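## Task

Put the seven-hole strip on top of the yellow cube, then push a bolt upright through the strip's middle hole and down into the cube's hole. Neither the strip, the cube nor any bolt may drop a long way or drop repeatedly. After release the strip is allowed to tilt and the bolt to lean, but the cube has to finish resting on the table with its hole facing upward. Declare that you are done to finish.

## Robot and tools

Robot: two seven-joint Franka FR3 arms, left_arm and right_arm, each carrying a Robotiq 140 mm two-finger gripper with a wrist camera. left_arm's fingers are rigid; right_arm's fingers can fold at a hinge. On right_arm, grip parts with the outer quarter of the pads (near the fingertips): deeper in, fingers may fold, hold narrow parts loosely or drop them, and a fingertip jammed against a surface folds easily, spoiling the next grip.

Frames: the scene frame has its origin on the table top between the arms, +z up, +x out over the table, +y toward left_arm. Left base sits near (+0.043, +0.413, 0) m, right base near (-0.022, -0.425, 0) m, both almost unrotated. Every hand pose, velocity, target and offset an arm reports or accepts is in that arm's own base frame; table objects are in the scene frame. The gripper's fingers point along its +z, open and close along its y. end_effector_position is the centre of the closed pads (pads 66 mm long); fingertips extend about 33 mm past it at small gaps, about 9 mm when wide open. Printed poses may be off by a few centimetres.

Row layout (shared by execute_actions and move): one flat list of 20 numbers covering both arms, each in [-1, 1]: left dx, dy, dz, rx, ry, rz, left gripper position, force_limit, speed, activate, then the same ten for the right. dx..rz are offsets, not poses, measured from that arm's Hand target at the start of the action or move, along its base axes; rx, ry, rz form one rotation vector about the Hand target position. Scale: 1.0 = 0.6 m or 180 degrees. Within one action or one move list, every row counts from the same starting Hand target, not the previous row; a new call starts from the updated Hand target, so repeating an offset moves again. Six zeros = no new pose request for that arm. Always resend each gripper's current position, force_limit, speed (any number, including 0, is a command) and keep activate 0.

Gripper numbers: position +1 fully open (140 mm), about -0.8 pads touch, -1 closes until blocked. force_limit -1..+1 sets squeeze (roughly 14 N to 58 N on a narrow part after a slow close); speed -1..+1 sets finger speed (about 30 to 250 mm/s) and faster closes grip much harder. Both start at +1. activate: send 1 once only if fault reads 7 or 13 or a result asks; it cycles the fingers and drops any part.

execute_actions(actions, cameras): actions is a list of actions; each action is up to 15 rows, one per 1/30 s step, the last row held to step 15. An empty list returns all camera images and full status. cameras picks views by name ("all", [] or a list).

move(target, speed, blend, stop_force, zero, blocking, cameras): straight-line path(s) to one row or a list of up to 15 rows, all offsets from the same starting Hand targets. speed in m/s, 0.002 to 2, default 0.25. blend in m rounds corners (0 = stop at each). stop_force 20 to 40 N ends an arm's path on contact; use it slowly, aim a few cm past the contact, don't rotate the gripper during it, and omit it when backing off something. zero resets the force baseline (default true). blocking=false returns early while the move runs. Result adds a move: line (done, off_target, held, fault, etc.; limits=paced or held).

wait(seconds): lets time pass, nothing new sent. stop: brakes a running move. zoom_image(camera, region [x0,y0,x1,y1], at most 504 px each way). clear_fault(arm): clears a torque or force fault after it was reported. read_manual: licence text only. finished_scene(scene): ends the scene (1 or 2) irreversibly; this is how you declare done.

Cameras: cam_head_left, cam_head_right, cam_high, cam_low, cam_left_wrist, cam_right_wrist, all 672x504.

Results: per arm end_effector_position (m) and end_effector_quat_wxyz in base frame; Hand target = last commanded pose after clipping (each step clips to 70 mm and 16 degrees from the measured pose), from which the next offsets count; grippers often rest a little short of it. Gripper object_status: 0 moving, 1 blocked opening, 2 blocked closing (a grip; check for 2 after closing), 3 reached position or pads met. position_measured is in counts: 3 open, ~75 = 100 mm, 139 = 60 mm, 200 = 20 mm, 230 pads met. Joint torques, external torques and Flange force (gripper axes, includes held weight, noisy) help detect contact. MOTOR HOT warns of an over-temperature stop.

Avoid: any external force on an arm reaching 40 N (force fault) or joint contact torques over their limits (35/35/32/30/12/12/12 N m), joint range or speed overruns; all stop the arm until clear_fault. Slow down near contact. Never let the grippers touch each other or grip the other arm's fingers. Don't drop parts from height, release moving parts, slam or push hard, or let anything leave the table. Don't squeeze hard on a part still resting on something. Stretched arms and held loads heat motors. Smooth, quick, low-effort motion is preferred.

Each tool is called after "Emit:" as name(argument=value, ...) on one line, values as JSON.

## Session

Emit:
execute_actions(actions=[])

Scene clock: 0.00 s.
left_arm: end_effector_position=(+0.4496, -0.3948, +0.1516) position_measured=3 object_status=3 fault=0 end_effector_quat_wxyz=(+0.014, +0.993, -0.113, +0.017) | right_arm: end_effector_position=(+0.4972, +0.1703, +0.1231) position_measured=3 object_status=3 fault=0 end_effector_quat_wxyz=(-0.047, +0.723, -0.666, +0.174)
Joint positions: left_arm=[-0.733 0.183 0.014 -2.026 -0.009 2.254 -2.057] | right_arm=[0.297 -0.06 0.125 -2.496 -0.552 2.598 0.794]
Joint velocities: within noise
Joint torques (N m): no reading
External joint torques (N m): no reading
Flange force (N): no reading
Hand target: left_arm +0.4496, -0.3948, +0.1516; +0.014, +0.993, -0.113, +0.017 | right_arm +0.4972, +0.1703, +0.1231; -0.047, +0.723, -0.666, +0.174
Tool commands: left_gripper/position=+1.0 left_gripper/force_limit=+1.0 left_gripper/speed=+1.0 left_gripper/activate=+0.0 right_gripper/position=+1.0 right_gripper/force_limit=+1.0 right_gripper/speed=+1.0 right_gripper/activate=+0.0

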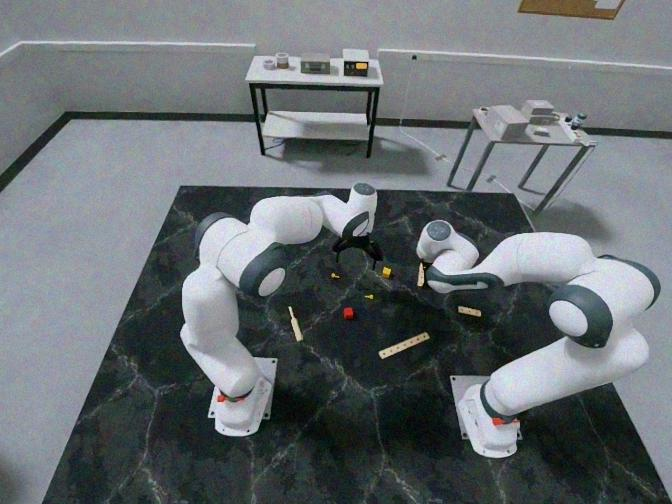

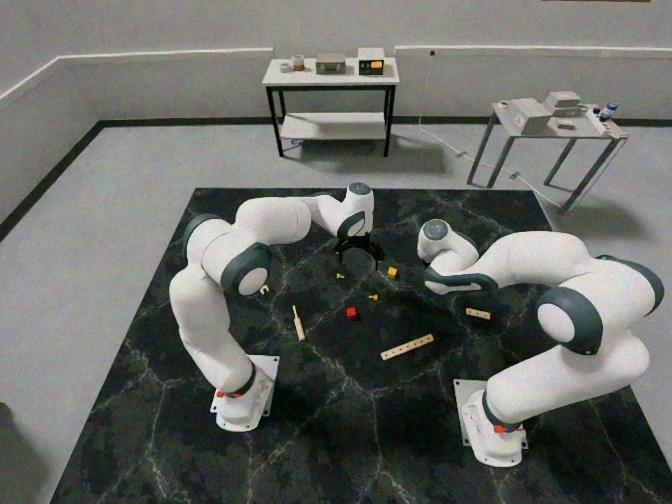

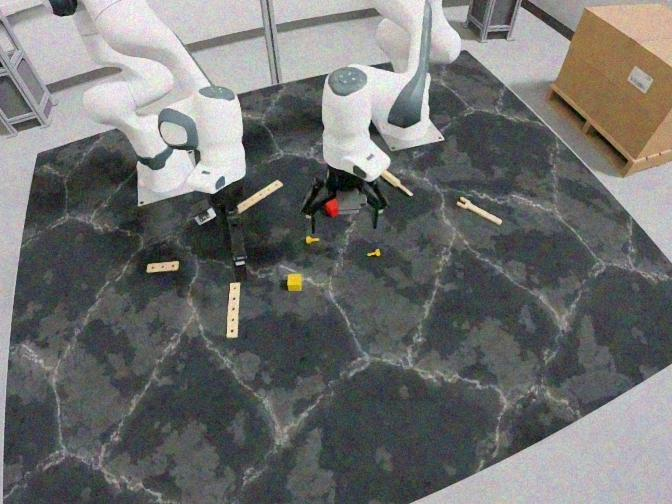

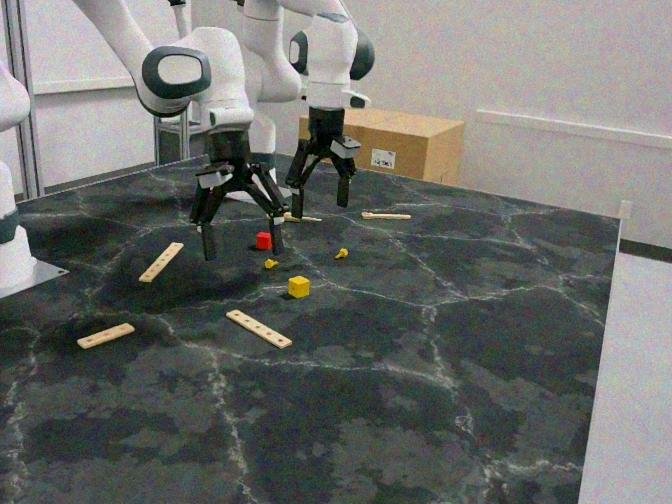

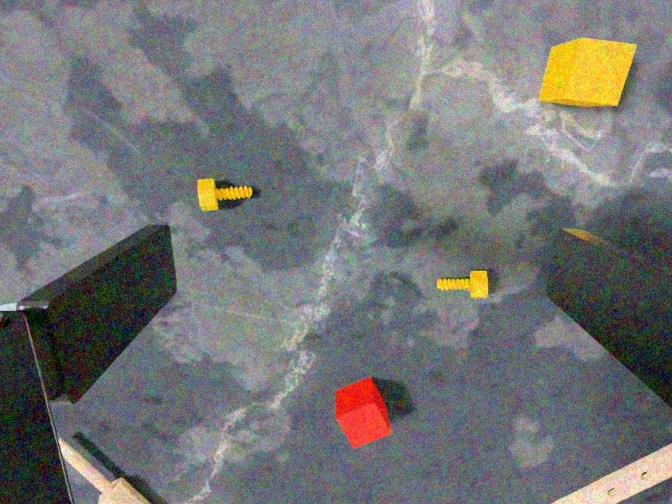

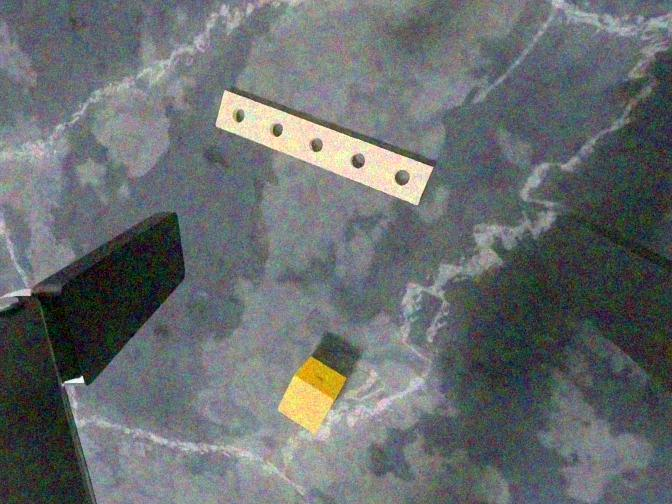

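Emit:
zoom_image(camera="cam_left_wrist", region=[520, 0, 672, 114])

Emit:
zoom_image(camera="cam_right_wrist", region=[260, 320, 372, 444])

Emit:
zoom_image(camera="cam_low", region=[220, 210, 380, 330])

Emit:
zoom_image(camera="cam_high", region=[220, 160, 420, 310])

Emit:
zoom_image(camera="cam_head_left", region=[320, 240, 480, 370])

Scaled by 3.316 from the camera's image (finer frame: 960x720).

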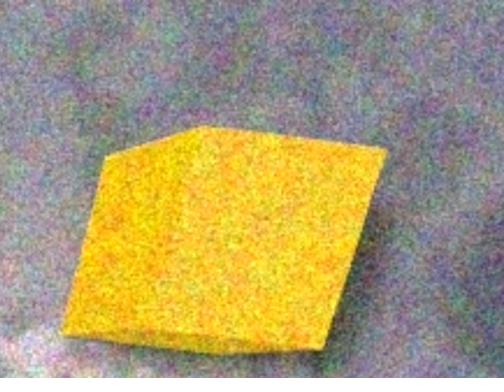

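Scaled by 4.065 from the camera's image (finer frame: 960x720).

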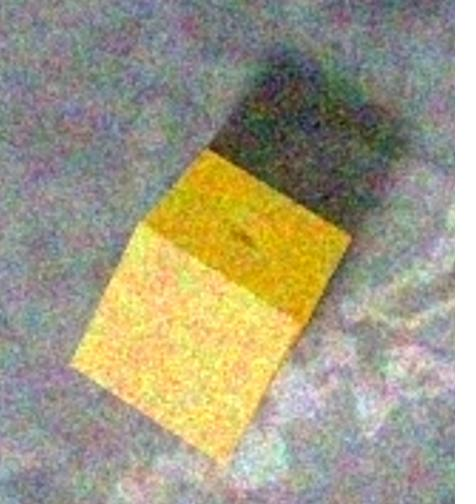

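Scaled by 3.150 from the camera's image (finer frame: 960x720).

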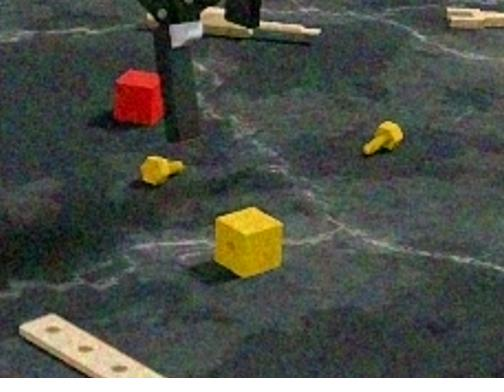

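Scaled by 2.520 from the camera's image (finer frame: 960x720).

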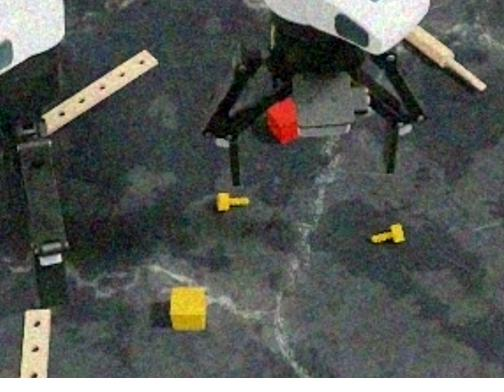

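Scaled by 3.150 from the camera's image (finer frame: 960x720).

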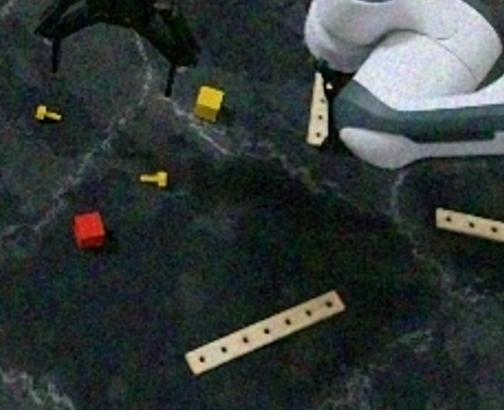

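Emit:
move(target=[-0.383,-0.258,0.083,0,0,0,1,1,1,0,0.030,0.069,-0.027,0.319,0.052,-0.086,-0.08,0,0,0], cameras=["all"])

Scene clock: 103.60 s.
left_arm: end_effector_position=(+0.2197, -0.5504, +0.2020) position_measured=3 object_status=3 fault=0 end_effector_quat_wxyz=(+0.017, +0.993, -0.114, +0.016) | right_arm: end_effector_position=(+0.5157, +0.2126, +0.1081) position_measured=139 object_status=3 fault=0 end_effector_quat_wxyz=(+0.312, -0.530, +0.758, +0.219)
Joint positions: left_arm=[-1.044 0.112 -0.157 -1.987 0.036 2.143 -2.562] | right_arm=[0.335 0.077 -0.179 -2.462 1.385 2.451 -0.662]
Joint torques (N m): left_arm=[0.14 -33.41 -0.85 25.66 0.94 2.38 -0.11] | right_arm=[0.15 -29.78 -0.07 19.51 0.2 0.61 -0.24]
External joint torques (N m): left_arm=[0.13 2.06 -0.41 1.57 0.12 -0.29 -0.12] | right_arm=[0.08 -0.02 0.27 -0.15 0.33 -0.12 -0.22]
Flange force (N): left_arm=[6.7 10.5 -0.4] | right_arm=[0.9 1.1 1.3]
Hand target: left_arm +0.2198, -0.5496, +0.2014; +0.014, +0.993, -0.113, +0.017 | right_arm +0.5152, +0.2117, +0.1069; +0.312, -0.531, +0.757, +0.219
Off the commanded pose: left_arm 0.001 m, 0 deg | right_arm 0.002 m, 0 deg.
move: done

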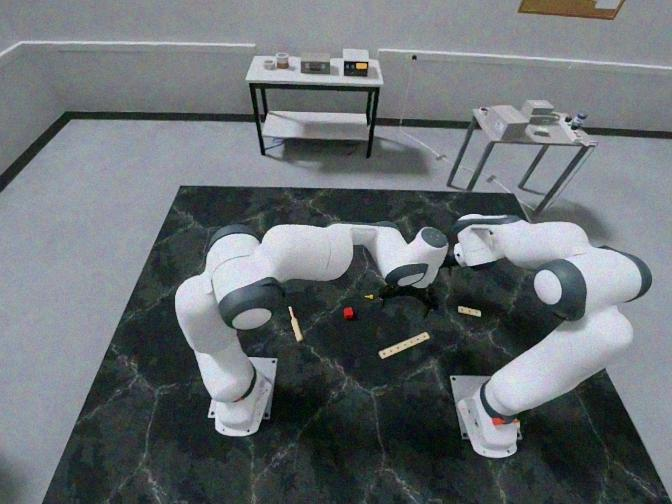

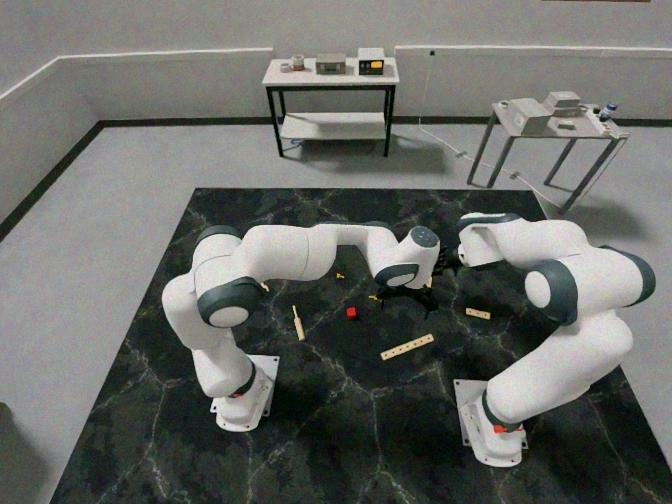

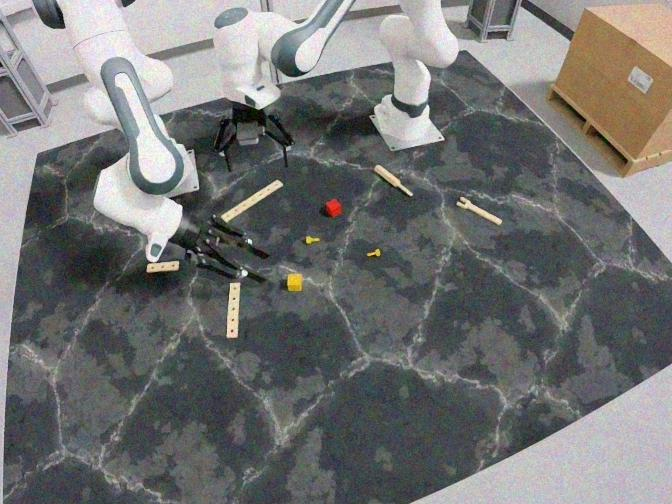

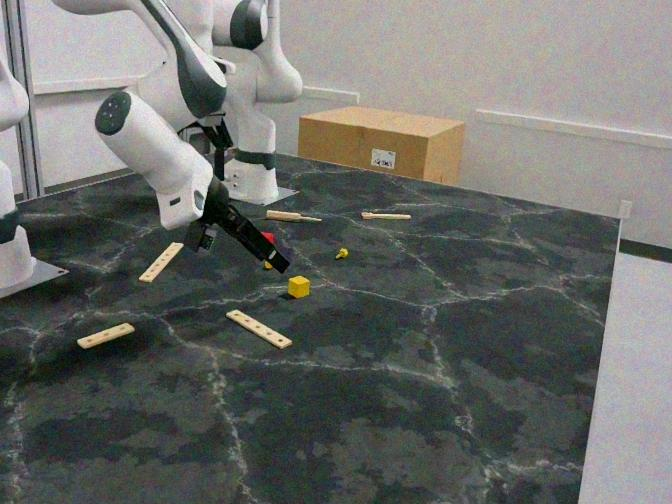

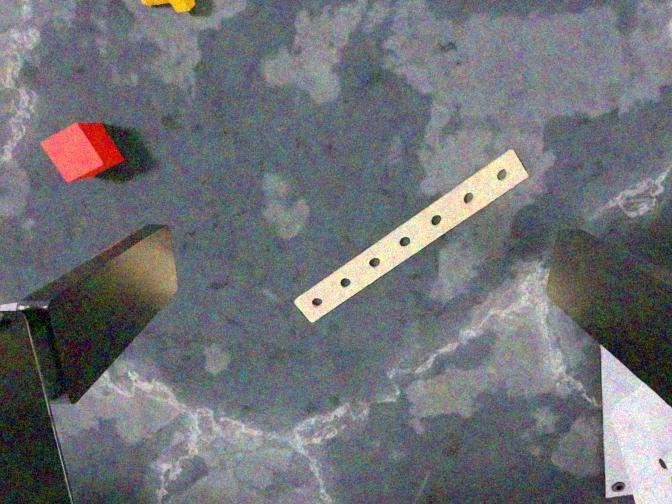

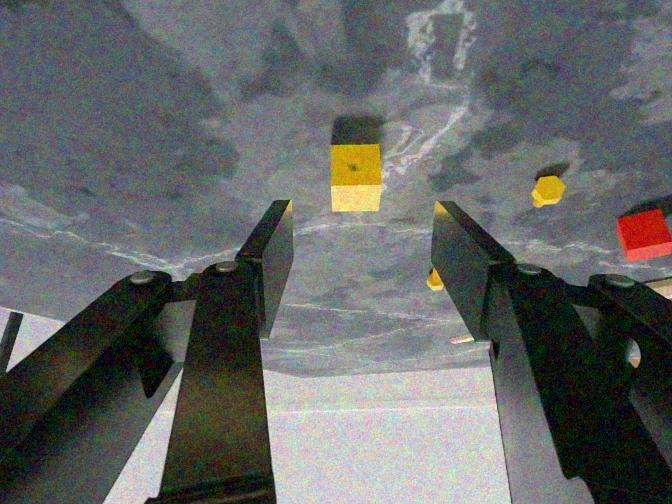

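Emit:
move(target=[-0.1347,0,-0.1773,0.0139,0.0043,-0.299,-0.08,0,0,0,0.0397,0.1105,-0.118,0,0,0,-0.08,0,0,0], speed=0.15, cameras=["cam_left_wrist","cam_right_wrist"])

Scene clock: 137.30 s.
left_arm: end_effector_position=(+0.1380, -0.5494, +0.0959) position_measured=139 object_status=3 fault=0 end_effector_quat_wxyz=(+0.000, +0.837, -0.547, -0.001) | right_arm: end_effector_position=(+0.5388, +0.2772, +0.0365) position_measured=139 object_status=3 fault=0 end_effector_quat_wxyz=(+0.312, -0.529, +0.758, +0.220)
Joint positions: left_arm=[-1.006 0.223 -0.324 -2.134 0.095 2.342 -1.802] | right_arm=[0.385 0.339 -0.091 -2.299 1.634 2.516 -0.808]
Joint velocities: left_arm=[-0.001 -0.001 -0.001 0 0 0 0.007] | right_arm=[within noise]
Joint torques (N m): left_arm=[0.59 -33.89 -2.85 22.71 0.55 2.85 0.31] | right_arm=[0.84 -36.68 0.15 18.42 0.01 0.8 -0.3]
External joint torques (N m): left_arm=[0.8 2.02 -0.61 0.61 -0.1 0.21 0.31] | right_arm=[0.73 -0.11 1.16 0.64 0.33 0.28 -0.28]
Flange force (N): left_arm=[6.8 0.1 2.9] | right_arm=[-0.7 1.3 3.4]
Hand target: left_arm +0.1390, -0.5496, +0.0951; +0.000, +0.835, -0.551, +0.000 | right_arm +0.5390, +0.2780, +0.0361; +0.312, -0.531, +0.757, +0.219
Off the commanded pose: left_arm 0.001 m, 0 deg | right_arm 0.001 m, 0 deg.
move: done

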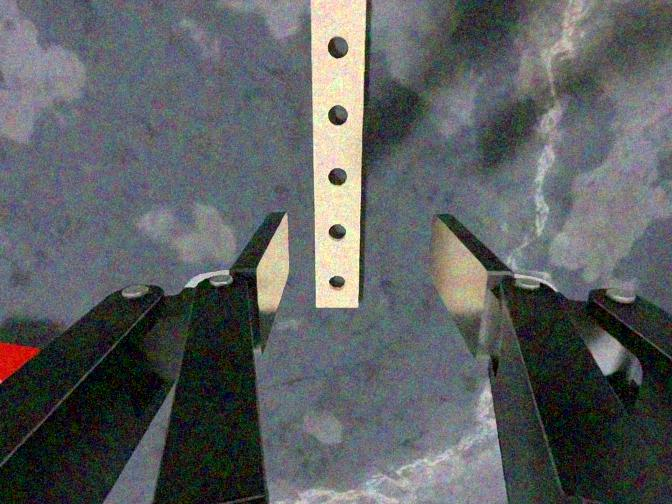

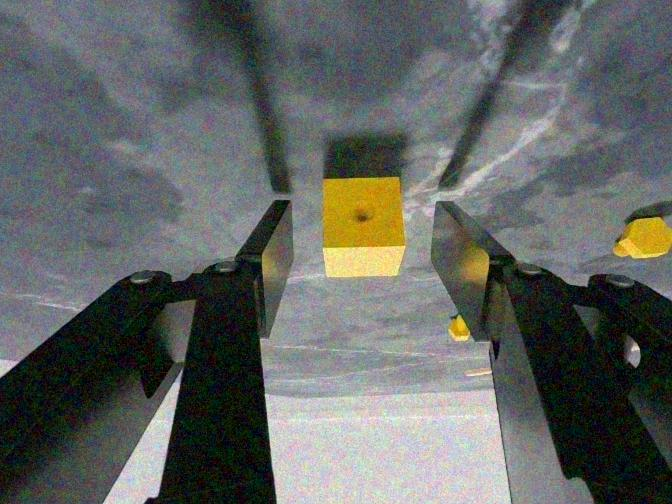

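Emit:
move(target=[[0.0138,0.0058,-0.06,0,0,0,-0.08,0,0,0,0,0,0,0,0,0,-1,-1,-1,0],[0.0138,0.0058,-0.0983,0,0,0,-0.08,0,0,0,0,0,0,0,0,0,-1,-1,-1,0]], speed=[0.1,0.04], cameras=["cam_left_wrist","cam_right_wrist"])

Scene clock: 145.83 s.
left_arm: end_effector_position=(+0.1470, -0.5448, +0.0425) position_measured=139 object_status=3 fault=0 end_effector_quat_wxyz=(-0.002, +0.836, -0.548, -0.002) | right_arm: end_effector_position=(+0.5390, +0.2772, +0.0367) position_measured=185 object_status=2 fault=0 end_effector_quat_wxyz=(+0.312, -0.529, +0.758, +0.220)
Joint positions: left_arm=[-1.017 0.318 -0.292 -2.16 0.143 2.456 -1.816] | right_arm=[0.385 0.339 -0.091 -2.299 1.634 2.516 -0.809]
Joint velocities: left_arm=[0 0 0 -0.001 0.001 0.001 -0.006] | right_arm=[within noise]
Joint torques (N m): left_arm=[0.29 -28.8 -1.59 20.52 0.95 4.84 0.33] | right_arm=[0.83 -36.75 0.2 18.22 -0.03 0.8 -0.36]
External joint torques (N m): left_arm=[0.58 8.85 1.25 -0.03 0.38 2.23 0.33] | right_arm=[0.93 -0.08 1.41 0.41 0.28 0.25 -0.34]
Flange force (N): left_arm=[18.8 1.2 22.9] | right_arm=[-0.7 2.1 3.2]
Hand target: left_arm +0.1472, -0.5461, +0.0361; +0.000, +0.835, -0.551, +0.000 | right_arm +0.5390, +0.2780, +0.0361; +0.312, -0.531, +0.757, +0.219
Off the commanded pose: left_arm 0.007 m, 0 deg | right_arm 0.001 m, 0 deg.
move: off_target (left_arm)

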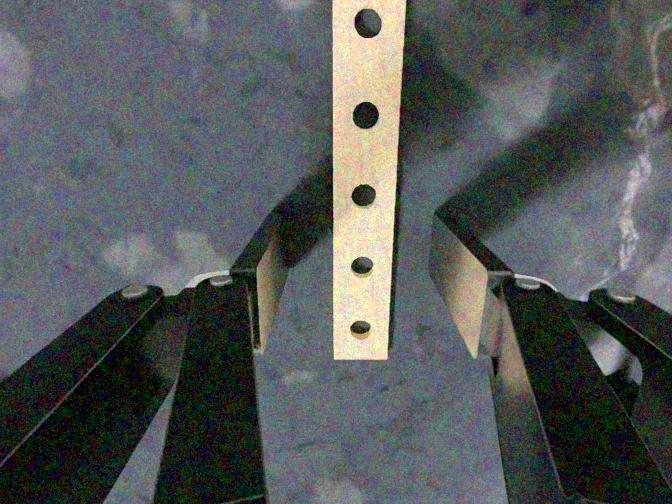

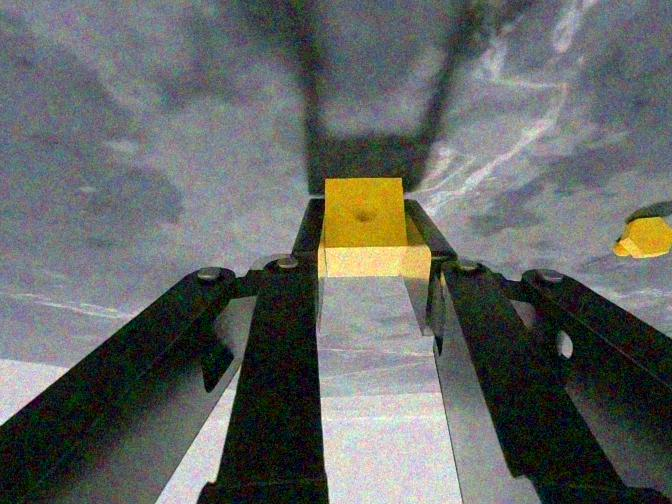

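Emit:
move(target=[[0,0,0.02,0,0,0,-0.08,0,0,0,0,0,0.08,0,0,0,-1,-1,-1,0],[0,0,0.02,0,0,0,-1,-0.5,-1,0,0.02,0.054,0.167,-0.47,0.171,0,-1,-1,-1,0]], speed=[0.1,0.5], cameras=["all"])

Emit:
zoom_image(camera="cam_low", region=[220, 190, 380, 310])

Scene clock: 169.07 s.
left_arm: end_effector_position=(+0.1470, -0.5467, +0.0471) position_measured=139 object_status=3 fault=0 end_effector_quat_wxyz=(+0.001, +0.835, -0.550, +0.001) | right_arm: end_effector_position=(+0.5703, +0.3304, +0.1401) position_measured=185 object_status=2 fault=0 end_effector_quat_wxyz=(+0.088, +0.699, -0.688, +0.172)
Joint positions: left_arm=[-1.009 0.31 -0.301 -2.161 0.143 2.455 -1.812] | right_arm=[1.12 0.597 -0.554 -1.552 -0.075 1.954 0.644]
Joint velocities: left_arm=[within noise] | right_arm=[0 0 0 -0.002 0 0.005 0.001]
Joint torques (N m): left_arm=[0.62 -36.13 -3.52 21.71 0.4 2.35 0.28] | right_arm=[0.41 -46.59 -7.65 22.64 0.08 2.3 -0.33]
External joint torques (N m): left_arm=[0.81 1.51 -0.72 0.88 -0.17 -0.3 0.28] | right_arm=[0.22 -1.2 1.46 -0.01 -0.02 0.32 -0.33]
Flange force (N): left_arm=[6.7 -0.3 1.1] | right_arm=[2.2 3.1 0.1]
Hand target: left_arm +0.1472, -0.5461, +0.0481; +0.000, +0.835, -0.551, +0.000 | right_arm +0.5710, +0.3307, +0.1407; +0.087, +0.701, -0.686, +0.171 (not the last commanded pose)
Tool commands: left_gripper/position=-0.08 left_gripper/force_limit=+0.0 left_gripper/speed=+0.0 left_gripper/activate=+0.0 right_gripper/position=-1.0 right_gripper/force_limit=-1.0 right_gripper/speed=-1.0 right_gripper/activate=+0.0
Off the commanded pose: left_arm 0.001 m, 0 deg | right_arm 0.028 m, 34 deg.
move: held (right_arm; a check stopped the path); path passed 1 of 2 targets; target 2's new numbers were not sent; limits=paced,held
pose unreachable (right arm): on one or more control steps of this call, first in action 0 (counted from 0), this arm could not follow its commanded pose, so it was not sent that pose on those steps. It may still have moved: this result reports where it is.
cause: moving toward the commanded pose would bring a part of the arm too close to another arm (a part of this arm just beyond joint 5 (forearm roll) and a part of the left arm just beyond its joint 5 (forearm roll), along the way the arms are being sent, or toward where that arm still pushes).

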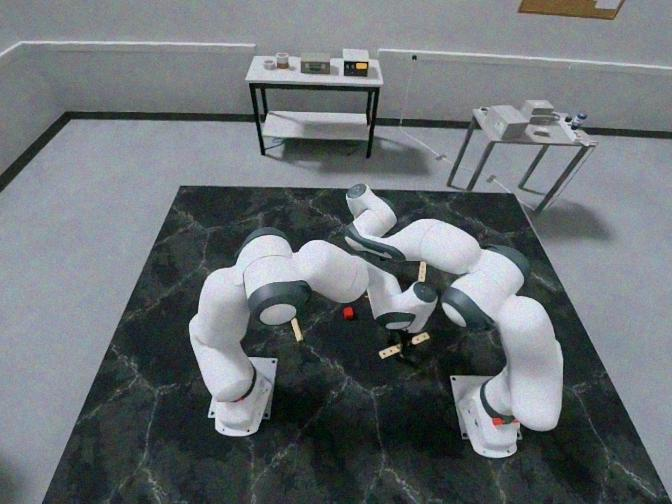

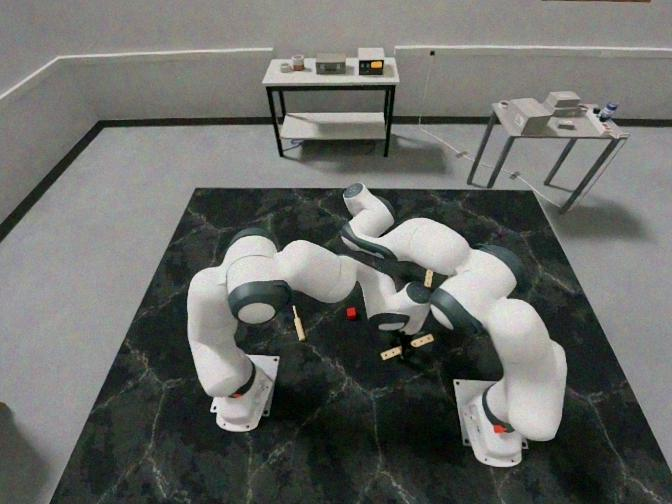

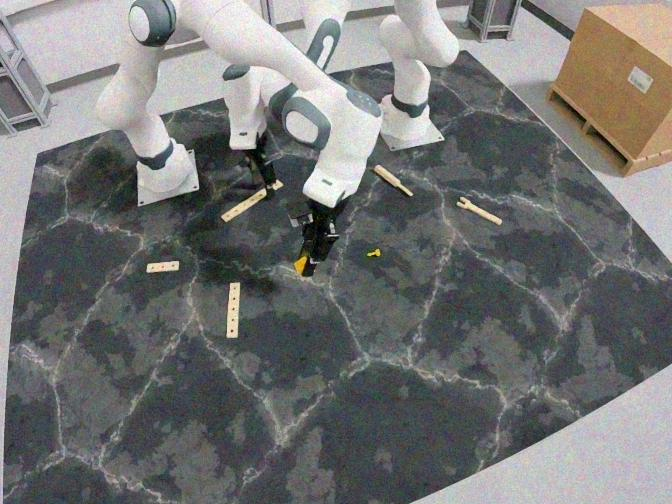

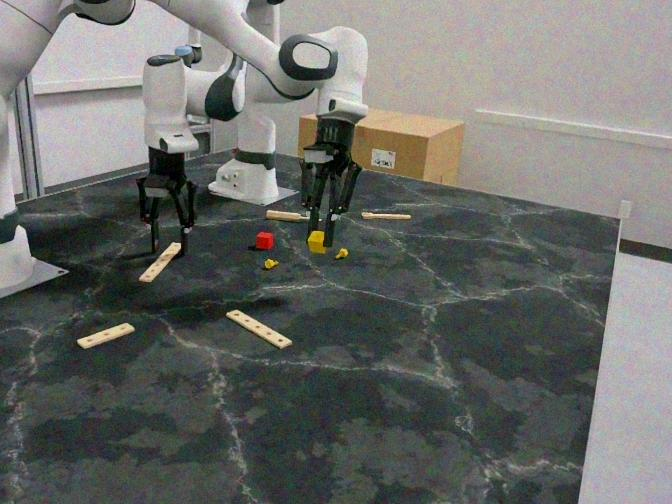

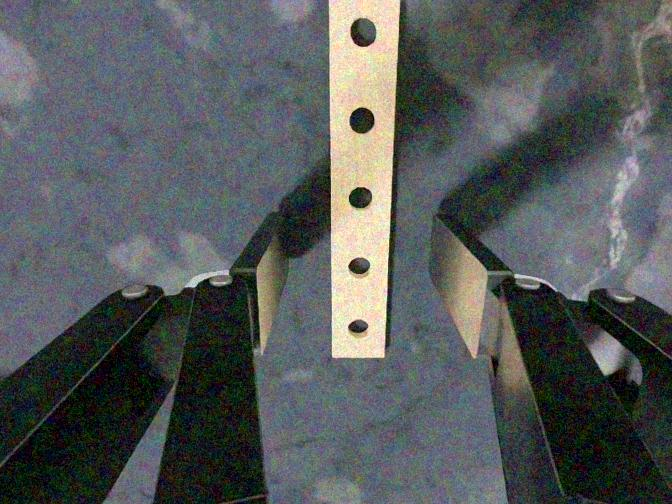

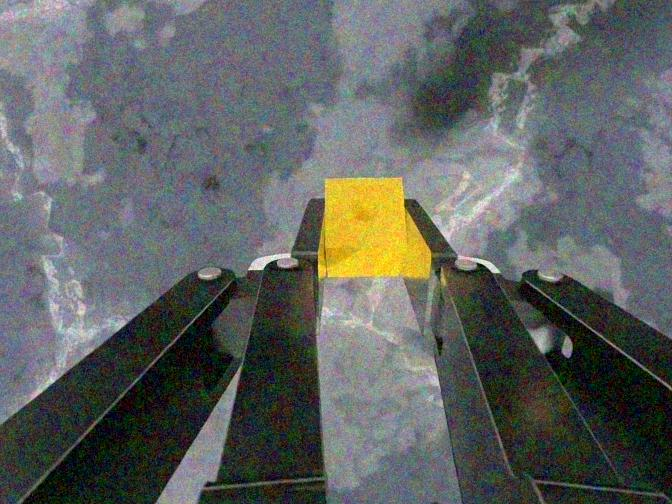

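Scaled by 3.150 from the camera's image (finer frame: 960x720).

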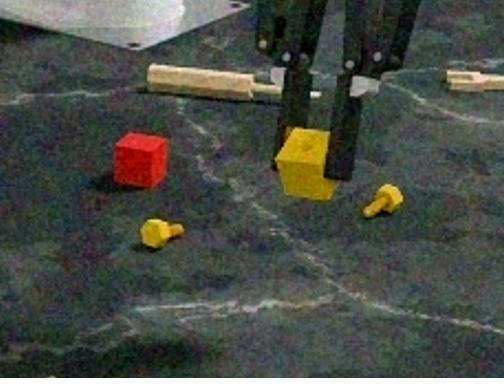

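Emit:
move(target=[[0,0,0,0,0,0,-1,-0.3,-1,0,0,0,0,0,0,0,-1,-1,-1,0],[0,0,0.12,0,0,0,-1,-0.3,-1,0,0,0,0,0,0,0,-1,-1,-1,0],[0.16,0.5,0.3,0,0,0,-1,-0.3,-1,0,0,0,0,0,0,0,-1,-1,-1,0]], speed=[0.1,0.1,0.3], cameras=["cam_left_wrist","cam_head_left"])

Scene clock: 177.77 s.
left_arm: end_effector_position=(+0.1475, -0.5493, +0.0695) position_measured=195 object_status=2 fault=0 end_effector_quat_wxyz=(+0.003, +0.836, -0.549, +0.005) | right_arm: end_effector_position=(+0.5705, +0.3305, +0.1401) position_measured=185 object_status=2 fault=0 end_effector_quat_wxyz=(+0.088, +0.700, -0.688, +0.172)
Joint positions: left_arm=[-1.001 0.268 -0.312 -2.154 0.125 2.417 -1.805] | right_arm=[1.12 0.597 -0.554 -1.553 -0.075 1.955 0.644]
Joint torques (N m): left_arm=[0.21 -34.65 -2.49 22.23 0.42 2.64 0.09] | right_arm=[0.39 -46.61 -7.67 22.71 0.08 2.3 -0.32]
External joint torques (N m): left_arm=[0.5 2.08 0.13 0.89 -0.19 -0.02 0.09] | right_arm=[0.33 -1.18 1.54 0.04 -0.01 0.31 -0.32]
Flange force (N): left_arm=[8.3 0.4 3.3] | right_arm=[2.0 3.0 0.0]
Hand target: left_arm +0.1477, -0.5491, +0.0686; +0.003, +0.836, -0.549, +0.005 (not the last commanded pose) | right_arm +0.5710, +0.3307, +0.1407; +0.087, +0.701, -0.686, +0.171
Off the commanded pose: left_arm 0.355 m, 1 deg | right_arm 0.001 m, 0 deg.
move: held (left_arm; a check stopped the path); path passed 1 of 3 targets; limits=held
pose unreachable (left arm): on one or more control steps of this call, first in action 0 (counted from 0), this arm could not follow its commanded pose, so it was not sent that pose on those steps. It may still have moved: this result reports where it is.
cause: moving toward the commanded pose would bring a part of the arm too close to another arm (a part of this arm just beyond joint 5 (forearm roll) and a part of the right arm just beyond its joint 5 (forearm roll), 14 mm apart when this arm was first held).
Images, in order (width x height): cam_head_left 672x504, cam_left_wrist 672x504.

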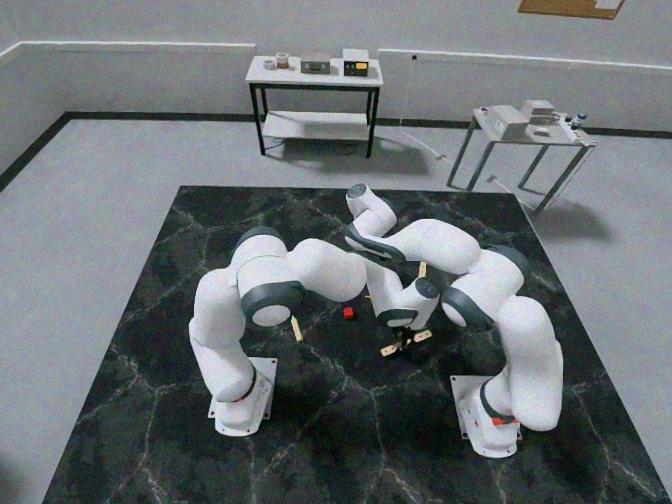

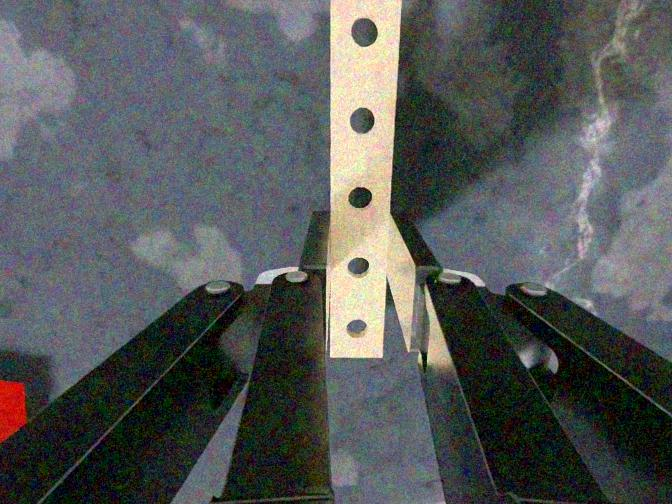

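Emit:
move(target=[[0,0,0,0,0,0,-1,-0.3,-1,0,-0.05,-0.15,0.13,0,0,0,-1,-1,-1,0],[0.06,0.45,0.05,0,0,0,-1,-0.3,-1,0,-0.05,-0.15,0.13,0,0,0,-1,-1,-1,0]], speed=0.3, cameras=["cam_head_left"])

Scene clock: 185.23 s.
left_arm: end_effector_position=(+0.1843, -0.2804, +0.0986) position_measured=195 object_status=2 fault=0 end_effector_quat_wxyz=(+0.005, +0.839, -0.544, +0.005) | right_arm: end_effector_position=(+0.5419, +0.2405, +0.2180) position_measured=185 object_status=2 fault=0 end_effector_quat_wxyz=(+0.086, +0.699, -0.689, +0.171)
Joint positions: left_arm=[-0.936 -0.475 -0.058 -2.901 -0.048 2.44 -1.372] | right_arm=[1.182 0.262 -0.644 -1.826 -0.236 1.941 0.629]
Joint velocities: left_arm=[-0.001 -0.001 0.001 -0.001 0 0.001 0.006] | right_arm=[within noise]
Joint torques (N m): left_arm=[-0.06 -12.45 0.16 21.79 0.7 2.39 0.28] | right_arm=[0.89 -35.54 -3.71 23.71 -0.28 1.94 -0.22]
External joint torques (N m): left_arm=[-0.03 -0.12 0.15 0.73 0.14 -0.27 0.28] | right_arm=[0.85 -1.5 1.24 0.13 -0.37 -0.06 -0.22]
Flange force (N): left_arm=[1.3 -1.2 -2.1] | right_arm=[2.6 5.4 -1.8]
Hand target: left_arm +0.1837, -0.2791, +0.0986; +0.003, +0.836, -0.549, +0.005 | right_arm +0.5410, +0.2407, +0.2187; +0.087, +0.701, -0.686, +0.171
Off the commanded pose: left_arm 0.001 m, 1 deg | right_arm 0.001 m, 0 deg.
move: done

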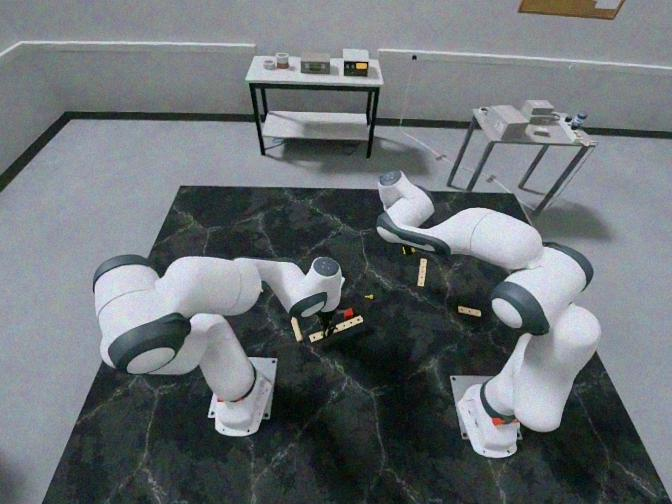

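Emit:
move(target=[[0,0,0,0,0,0,-1,-0.3,-1,0,0.01,0.06,-0.05,-0.125,0.056,-0.13,-1,-1,-1,0],[0,0,0,0,0,0,-1,-0.3,-1,0,0.0167,0.1155,-0.2445,-0.125,0.056,-0.13,-1,-1,-1,0]], speed=0.25, blend=0.03, cameras=["cam_low","cam_head_left","cam_right_wrist"])

Emit:
zoom_image(camera="cam_low", region=[240, 210, 360, 320])

Scene clock: 204.67 s.
left_arm: end_effector_position=(+0.1843, -0.2804, +0.0986) position_measured=195 object_status=2 fault=0 end_effector_quat_wxyz=(+0.005, +0.838, -0.545, +0.005) | right_arm: end_effector_position=(+0.5489, +0.3083, +0.0706) position_measured=185 object_status=2 fault=0 end_effector_quat_wxyz=(-0.276, -0.549, +0.757, -0.221)
Joint positions: left_arm=[-0.936 -0.475 -0.058 -2.901 -0.048 2.44 -1.369] | right_arm=[0.877 1.309 -0.559 -0.503 0.075 1.183 0.876]
Joint velocities: left_arm=[within noise] | right_arm=[0 0 0 0.001 0.001 0 0.005]
Joint torques (N m): left_arm=[0.37 -12.45 -0.54 21.8 0.43 2.4 0.33] | right_arm=[0.24 -59.04 -6.38 20.43 -0.49 0.83 0.32]
External joint torques (N m): left_arm=[0.46 -0.11 -0.5 0.78 -0.14 -0.26 0.33] | right_arm=[0.02 -1.16 1.07 0.71 0.32 0.24 0.3]
Flange force (N): left_arm=[1.6 -0.7 -2.0] | right_arm=[0.0 0.0 0.0]
Hand target: left_arm +0.1837, -0.2791, +0.0986; +0.003, +0.836, -0.549, +0.005 | right_arm +0.5510, +0.3100, +0.0720; -0.313, -0.531, +0.757, -0.218
Off the commanded pose: left_arm 0.001 m, 0 deg | right_arm 0.003 m, 5 deg.
elbow stopped short (right arm): the move would have taken joint 4 (elbow) straighter than the controller allows.
move: off_target (right_arm)
Images, in order (width x height): cam_head_left 672x504, cam_low 672x504, cam_right_wrist 672x504.

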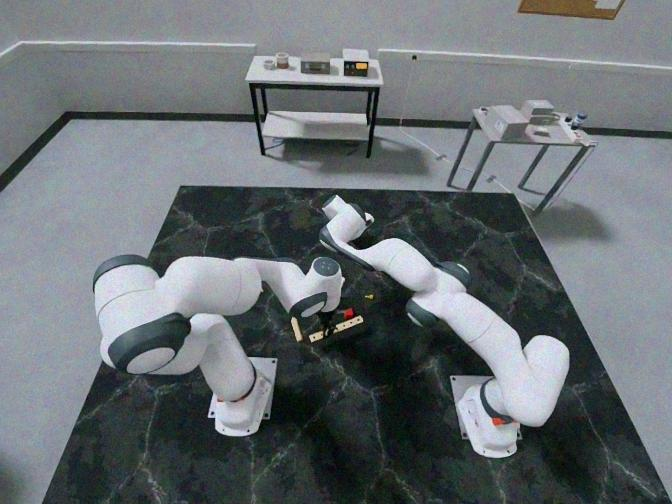

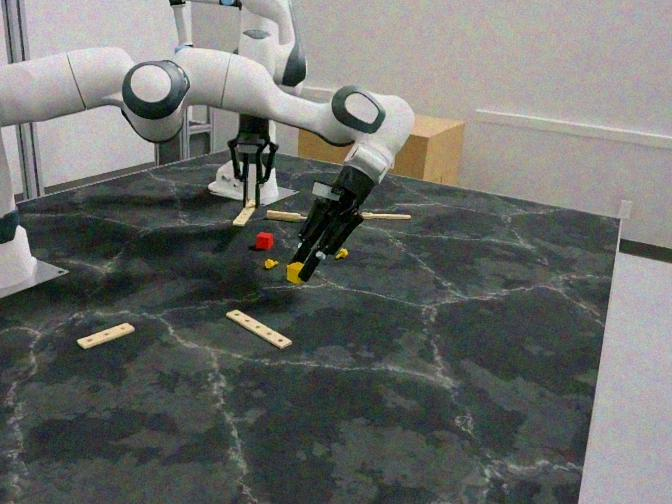

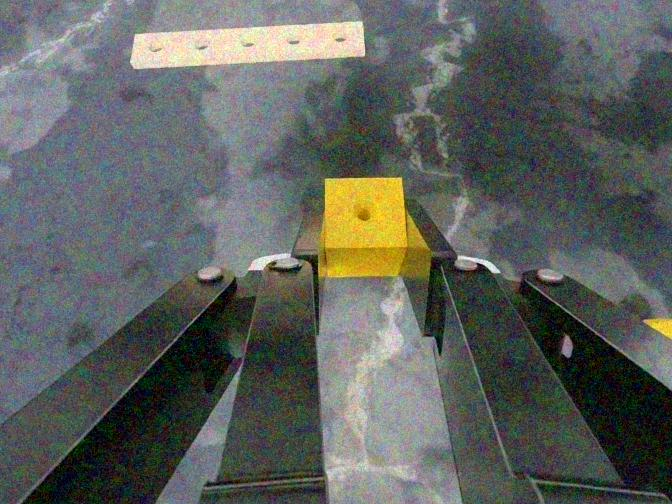

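Scaled by 4.200 from the camera's image (finer frame: 960x720).

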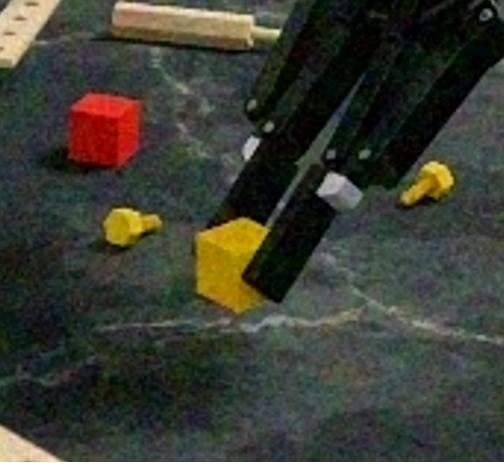

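Emit:
move(target=[0,0,0,0,0,0,-1,-0.3,-1,0,-0.202,-0.183,0.0,0,0,0,-1,-1,-1,0], speed=0.2, cameras=["cam_low","cam_right_wrist"])

Emit:
zoom_image(camera="cam_low", region=[200, 190, 320, 300])

Scene clock: 212.77 s.
left_arm: end_effector_position=(+0.1843, -0.2804, +0.0986) position_measured=195 object_status=2 fault=0 end_effector_quat_wxyz=(+0.005, +0.838, -0.545, +0.005) | right_arm: end_effector_position=(+0.4294, +0.1997, +0.0719) position_measured=185 object_status=2 fault=0 end_effector_quat_wxyz=(-0.315, -0.533, +0.755, -0.217)
Joint positions: left_arm=[-0.936 -0.475 -0.058 -2.901 -0.048 2.44 -1.369] | right_arm=[1.261 0.719 -0.689 -1.724 -0.018 1.655 0.905]
Joint velocities: left_arm=[within noise] | right_arm=[0 0 0 0 -0.001 0.005 -0.001]
Joint torques (N m): left_arm=[0.41 -12.43 -0.59 21.8 0.43 2.38 0.3] | right_arm=[1.04 -42.66 -12.28 18.04 -0.55 0.47 0.28]
External joint torques (N m): left_arm=[0.47 -0.2 -0.57 0.82 -0.13 -0.27 0.3] | right_arm=[0.75 -0.9 0.53 -0.14 -0.05 0.19 0.26]
Flange force (N): left_arm=[1.5 -0.5 -2.3] | right_arm=[3.1 3.6 1.4]
Hand target: left_arm +0.1837, -0.2791, +0.0986; +0.003, +0.836, -0.549, +0.005 | right_arm +0.4298, +0.2002, +0.0720; -0.313, -0.531, +0.757, -0.218
Off the commanded pose: left_arm 0.001 m, 0 deg | right_arm 0.001 m, 0 deg.
move: done

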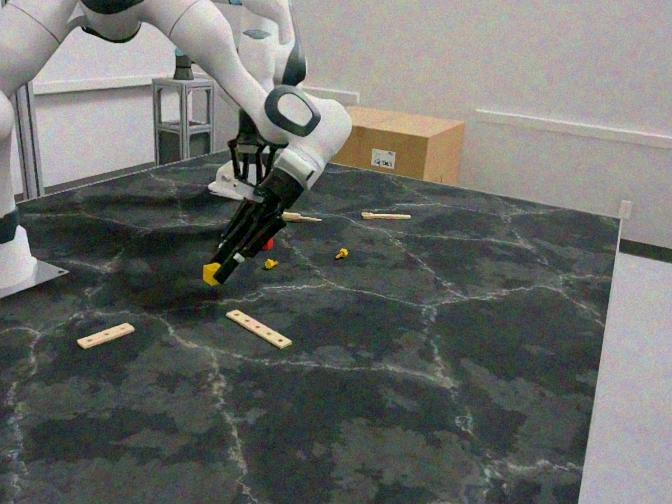

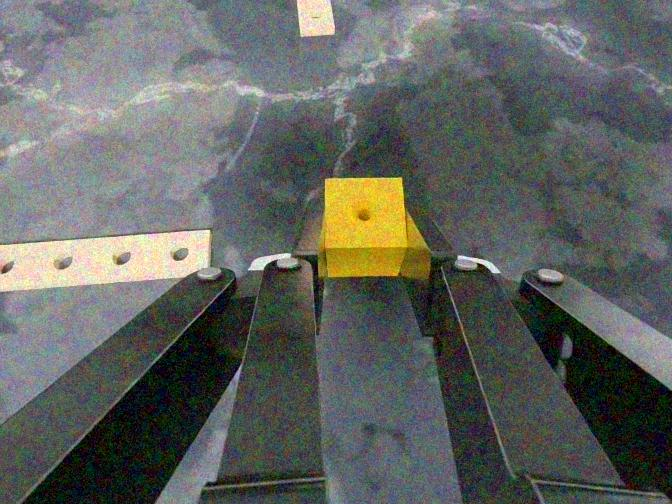

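Scaled by 4.200 from the camera's image (finer frame: 960x720).

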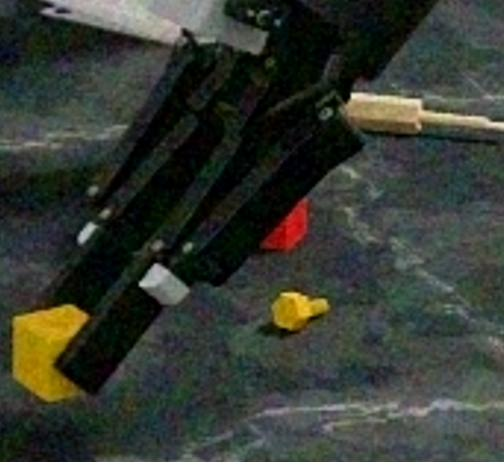

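Emit:
move(target=[0,0,0,0,0,0,-1,-0.3,-1,0,0,0,-0.063,0,0,0,-1,-1,-1,0], speed=0.04, cameras=["cam_low","cam_high"])

Emit:
zoom_image(camera="cam_low", region=[170, 220, 270, 310])

Scene clock: 217.33 s.
left_arm: end_effector_position=(+0.1843, -0.2804, +0.0986) position_measured=195 object_status=2 fault=0 end_effector_quat_wxyz=(+0.005, +0.838, -0.545, +0.005) | right_arm: end_effector_position=(+0.4284, +0.1987, +0.0369) position_measured=185 object_status=2 fault=0 end_effector_quat_wxyz=(-0.316, -0.532, +0.754, -0.219)
Joint positions: left_arm=[-0.936 -0.475 -0.058 -2.901 -0.048 2.44 -1.369] | right_arm=[1.248 0.783 -0.67 -1.724 0.011 1.707 0.91]
Joint velocities: left_arm=[within noise] | right_arm=[0 0 -0.001 0.001 0.001 -0.001 0.004]
Joint torques (N m): left_arm=[0.38 -12.46 -0.53 21.84 0.43 2.38 0.35] | right_arm=[0.16 -42 -11.57 17.67 0.56 1.69 0.16]
External joint torques (N m): left_arm=[0.47 -0.07 -0.49 0.7 -0.14 -0.31 0.35] | right_arm=[0.26 0.75 2.16 0.42 1.04 1.43 0.14]
Flange force (N): left_arm=[1.5 -0.8 -2.0] | right_arm=[-6.0 -0.6 2.2]
Hand target: left_arm +0.1837, -0.2791, +0.0986; +0.003, +0.836, -0.549, +0.005 | right_arm +0.4298, +0.2002, +0.0342; -0.313, -0.531, +0.757, -0.218
Off the commanded pose: left_arm 0.001 m, 0 deg | right_arm 0.003 m, 1 deg.
move: done
Images, in order (width x height): cam_high 672x504, cam_low 672x504.

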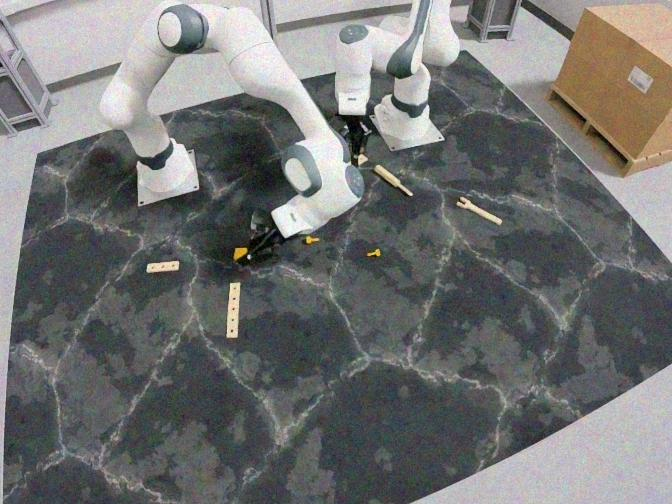

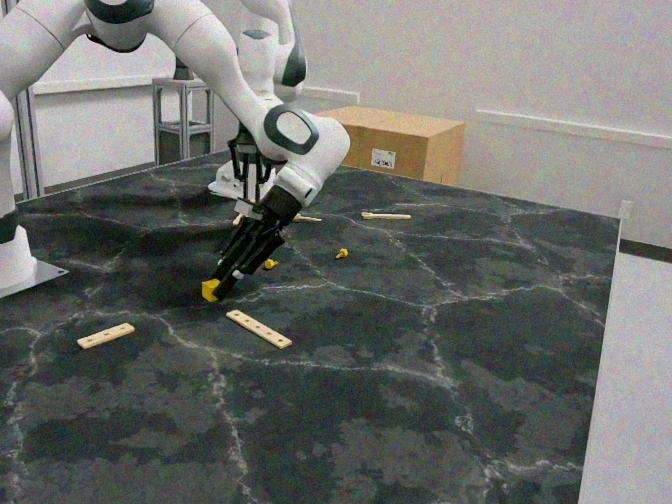

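Scaled by 5.040 from the camera's image (finer frame: 960x720).

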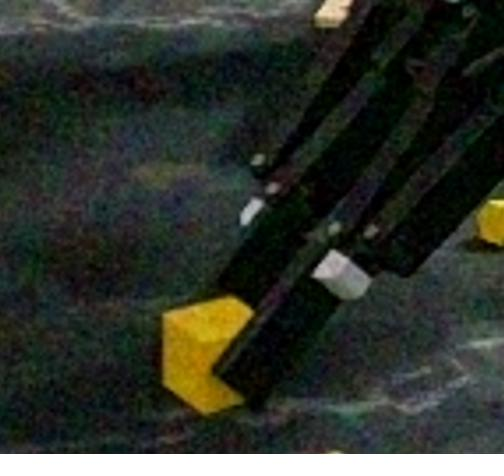

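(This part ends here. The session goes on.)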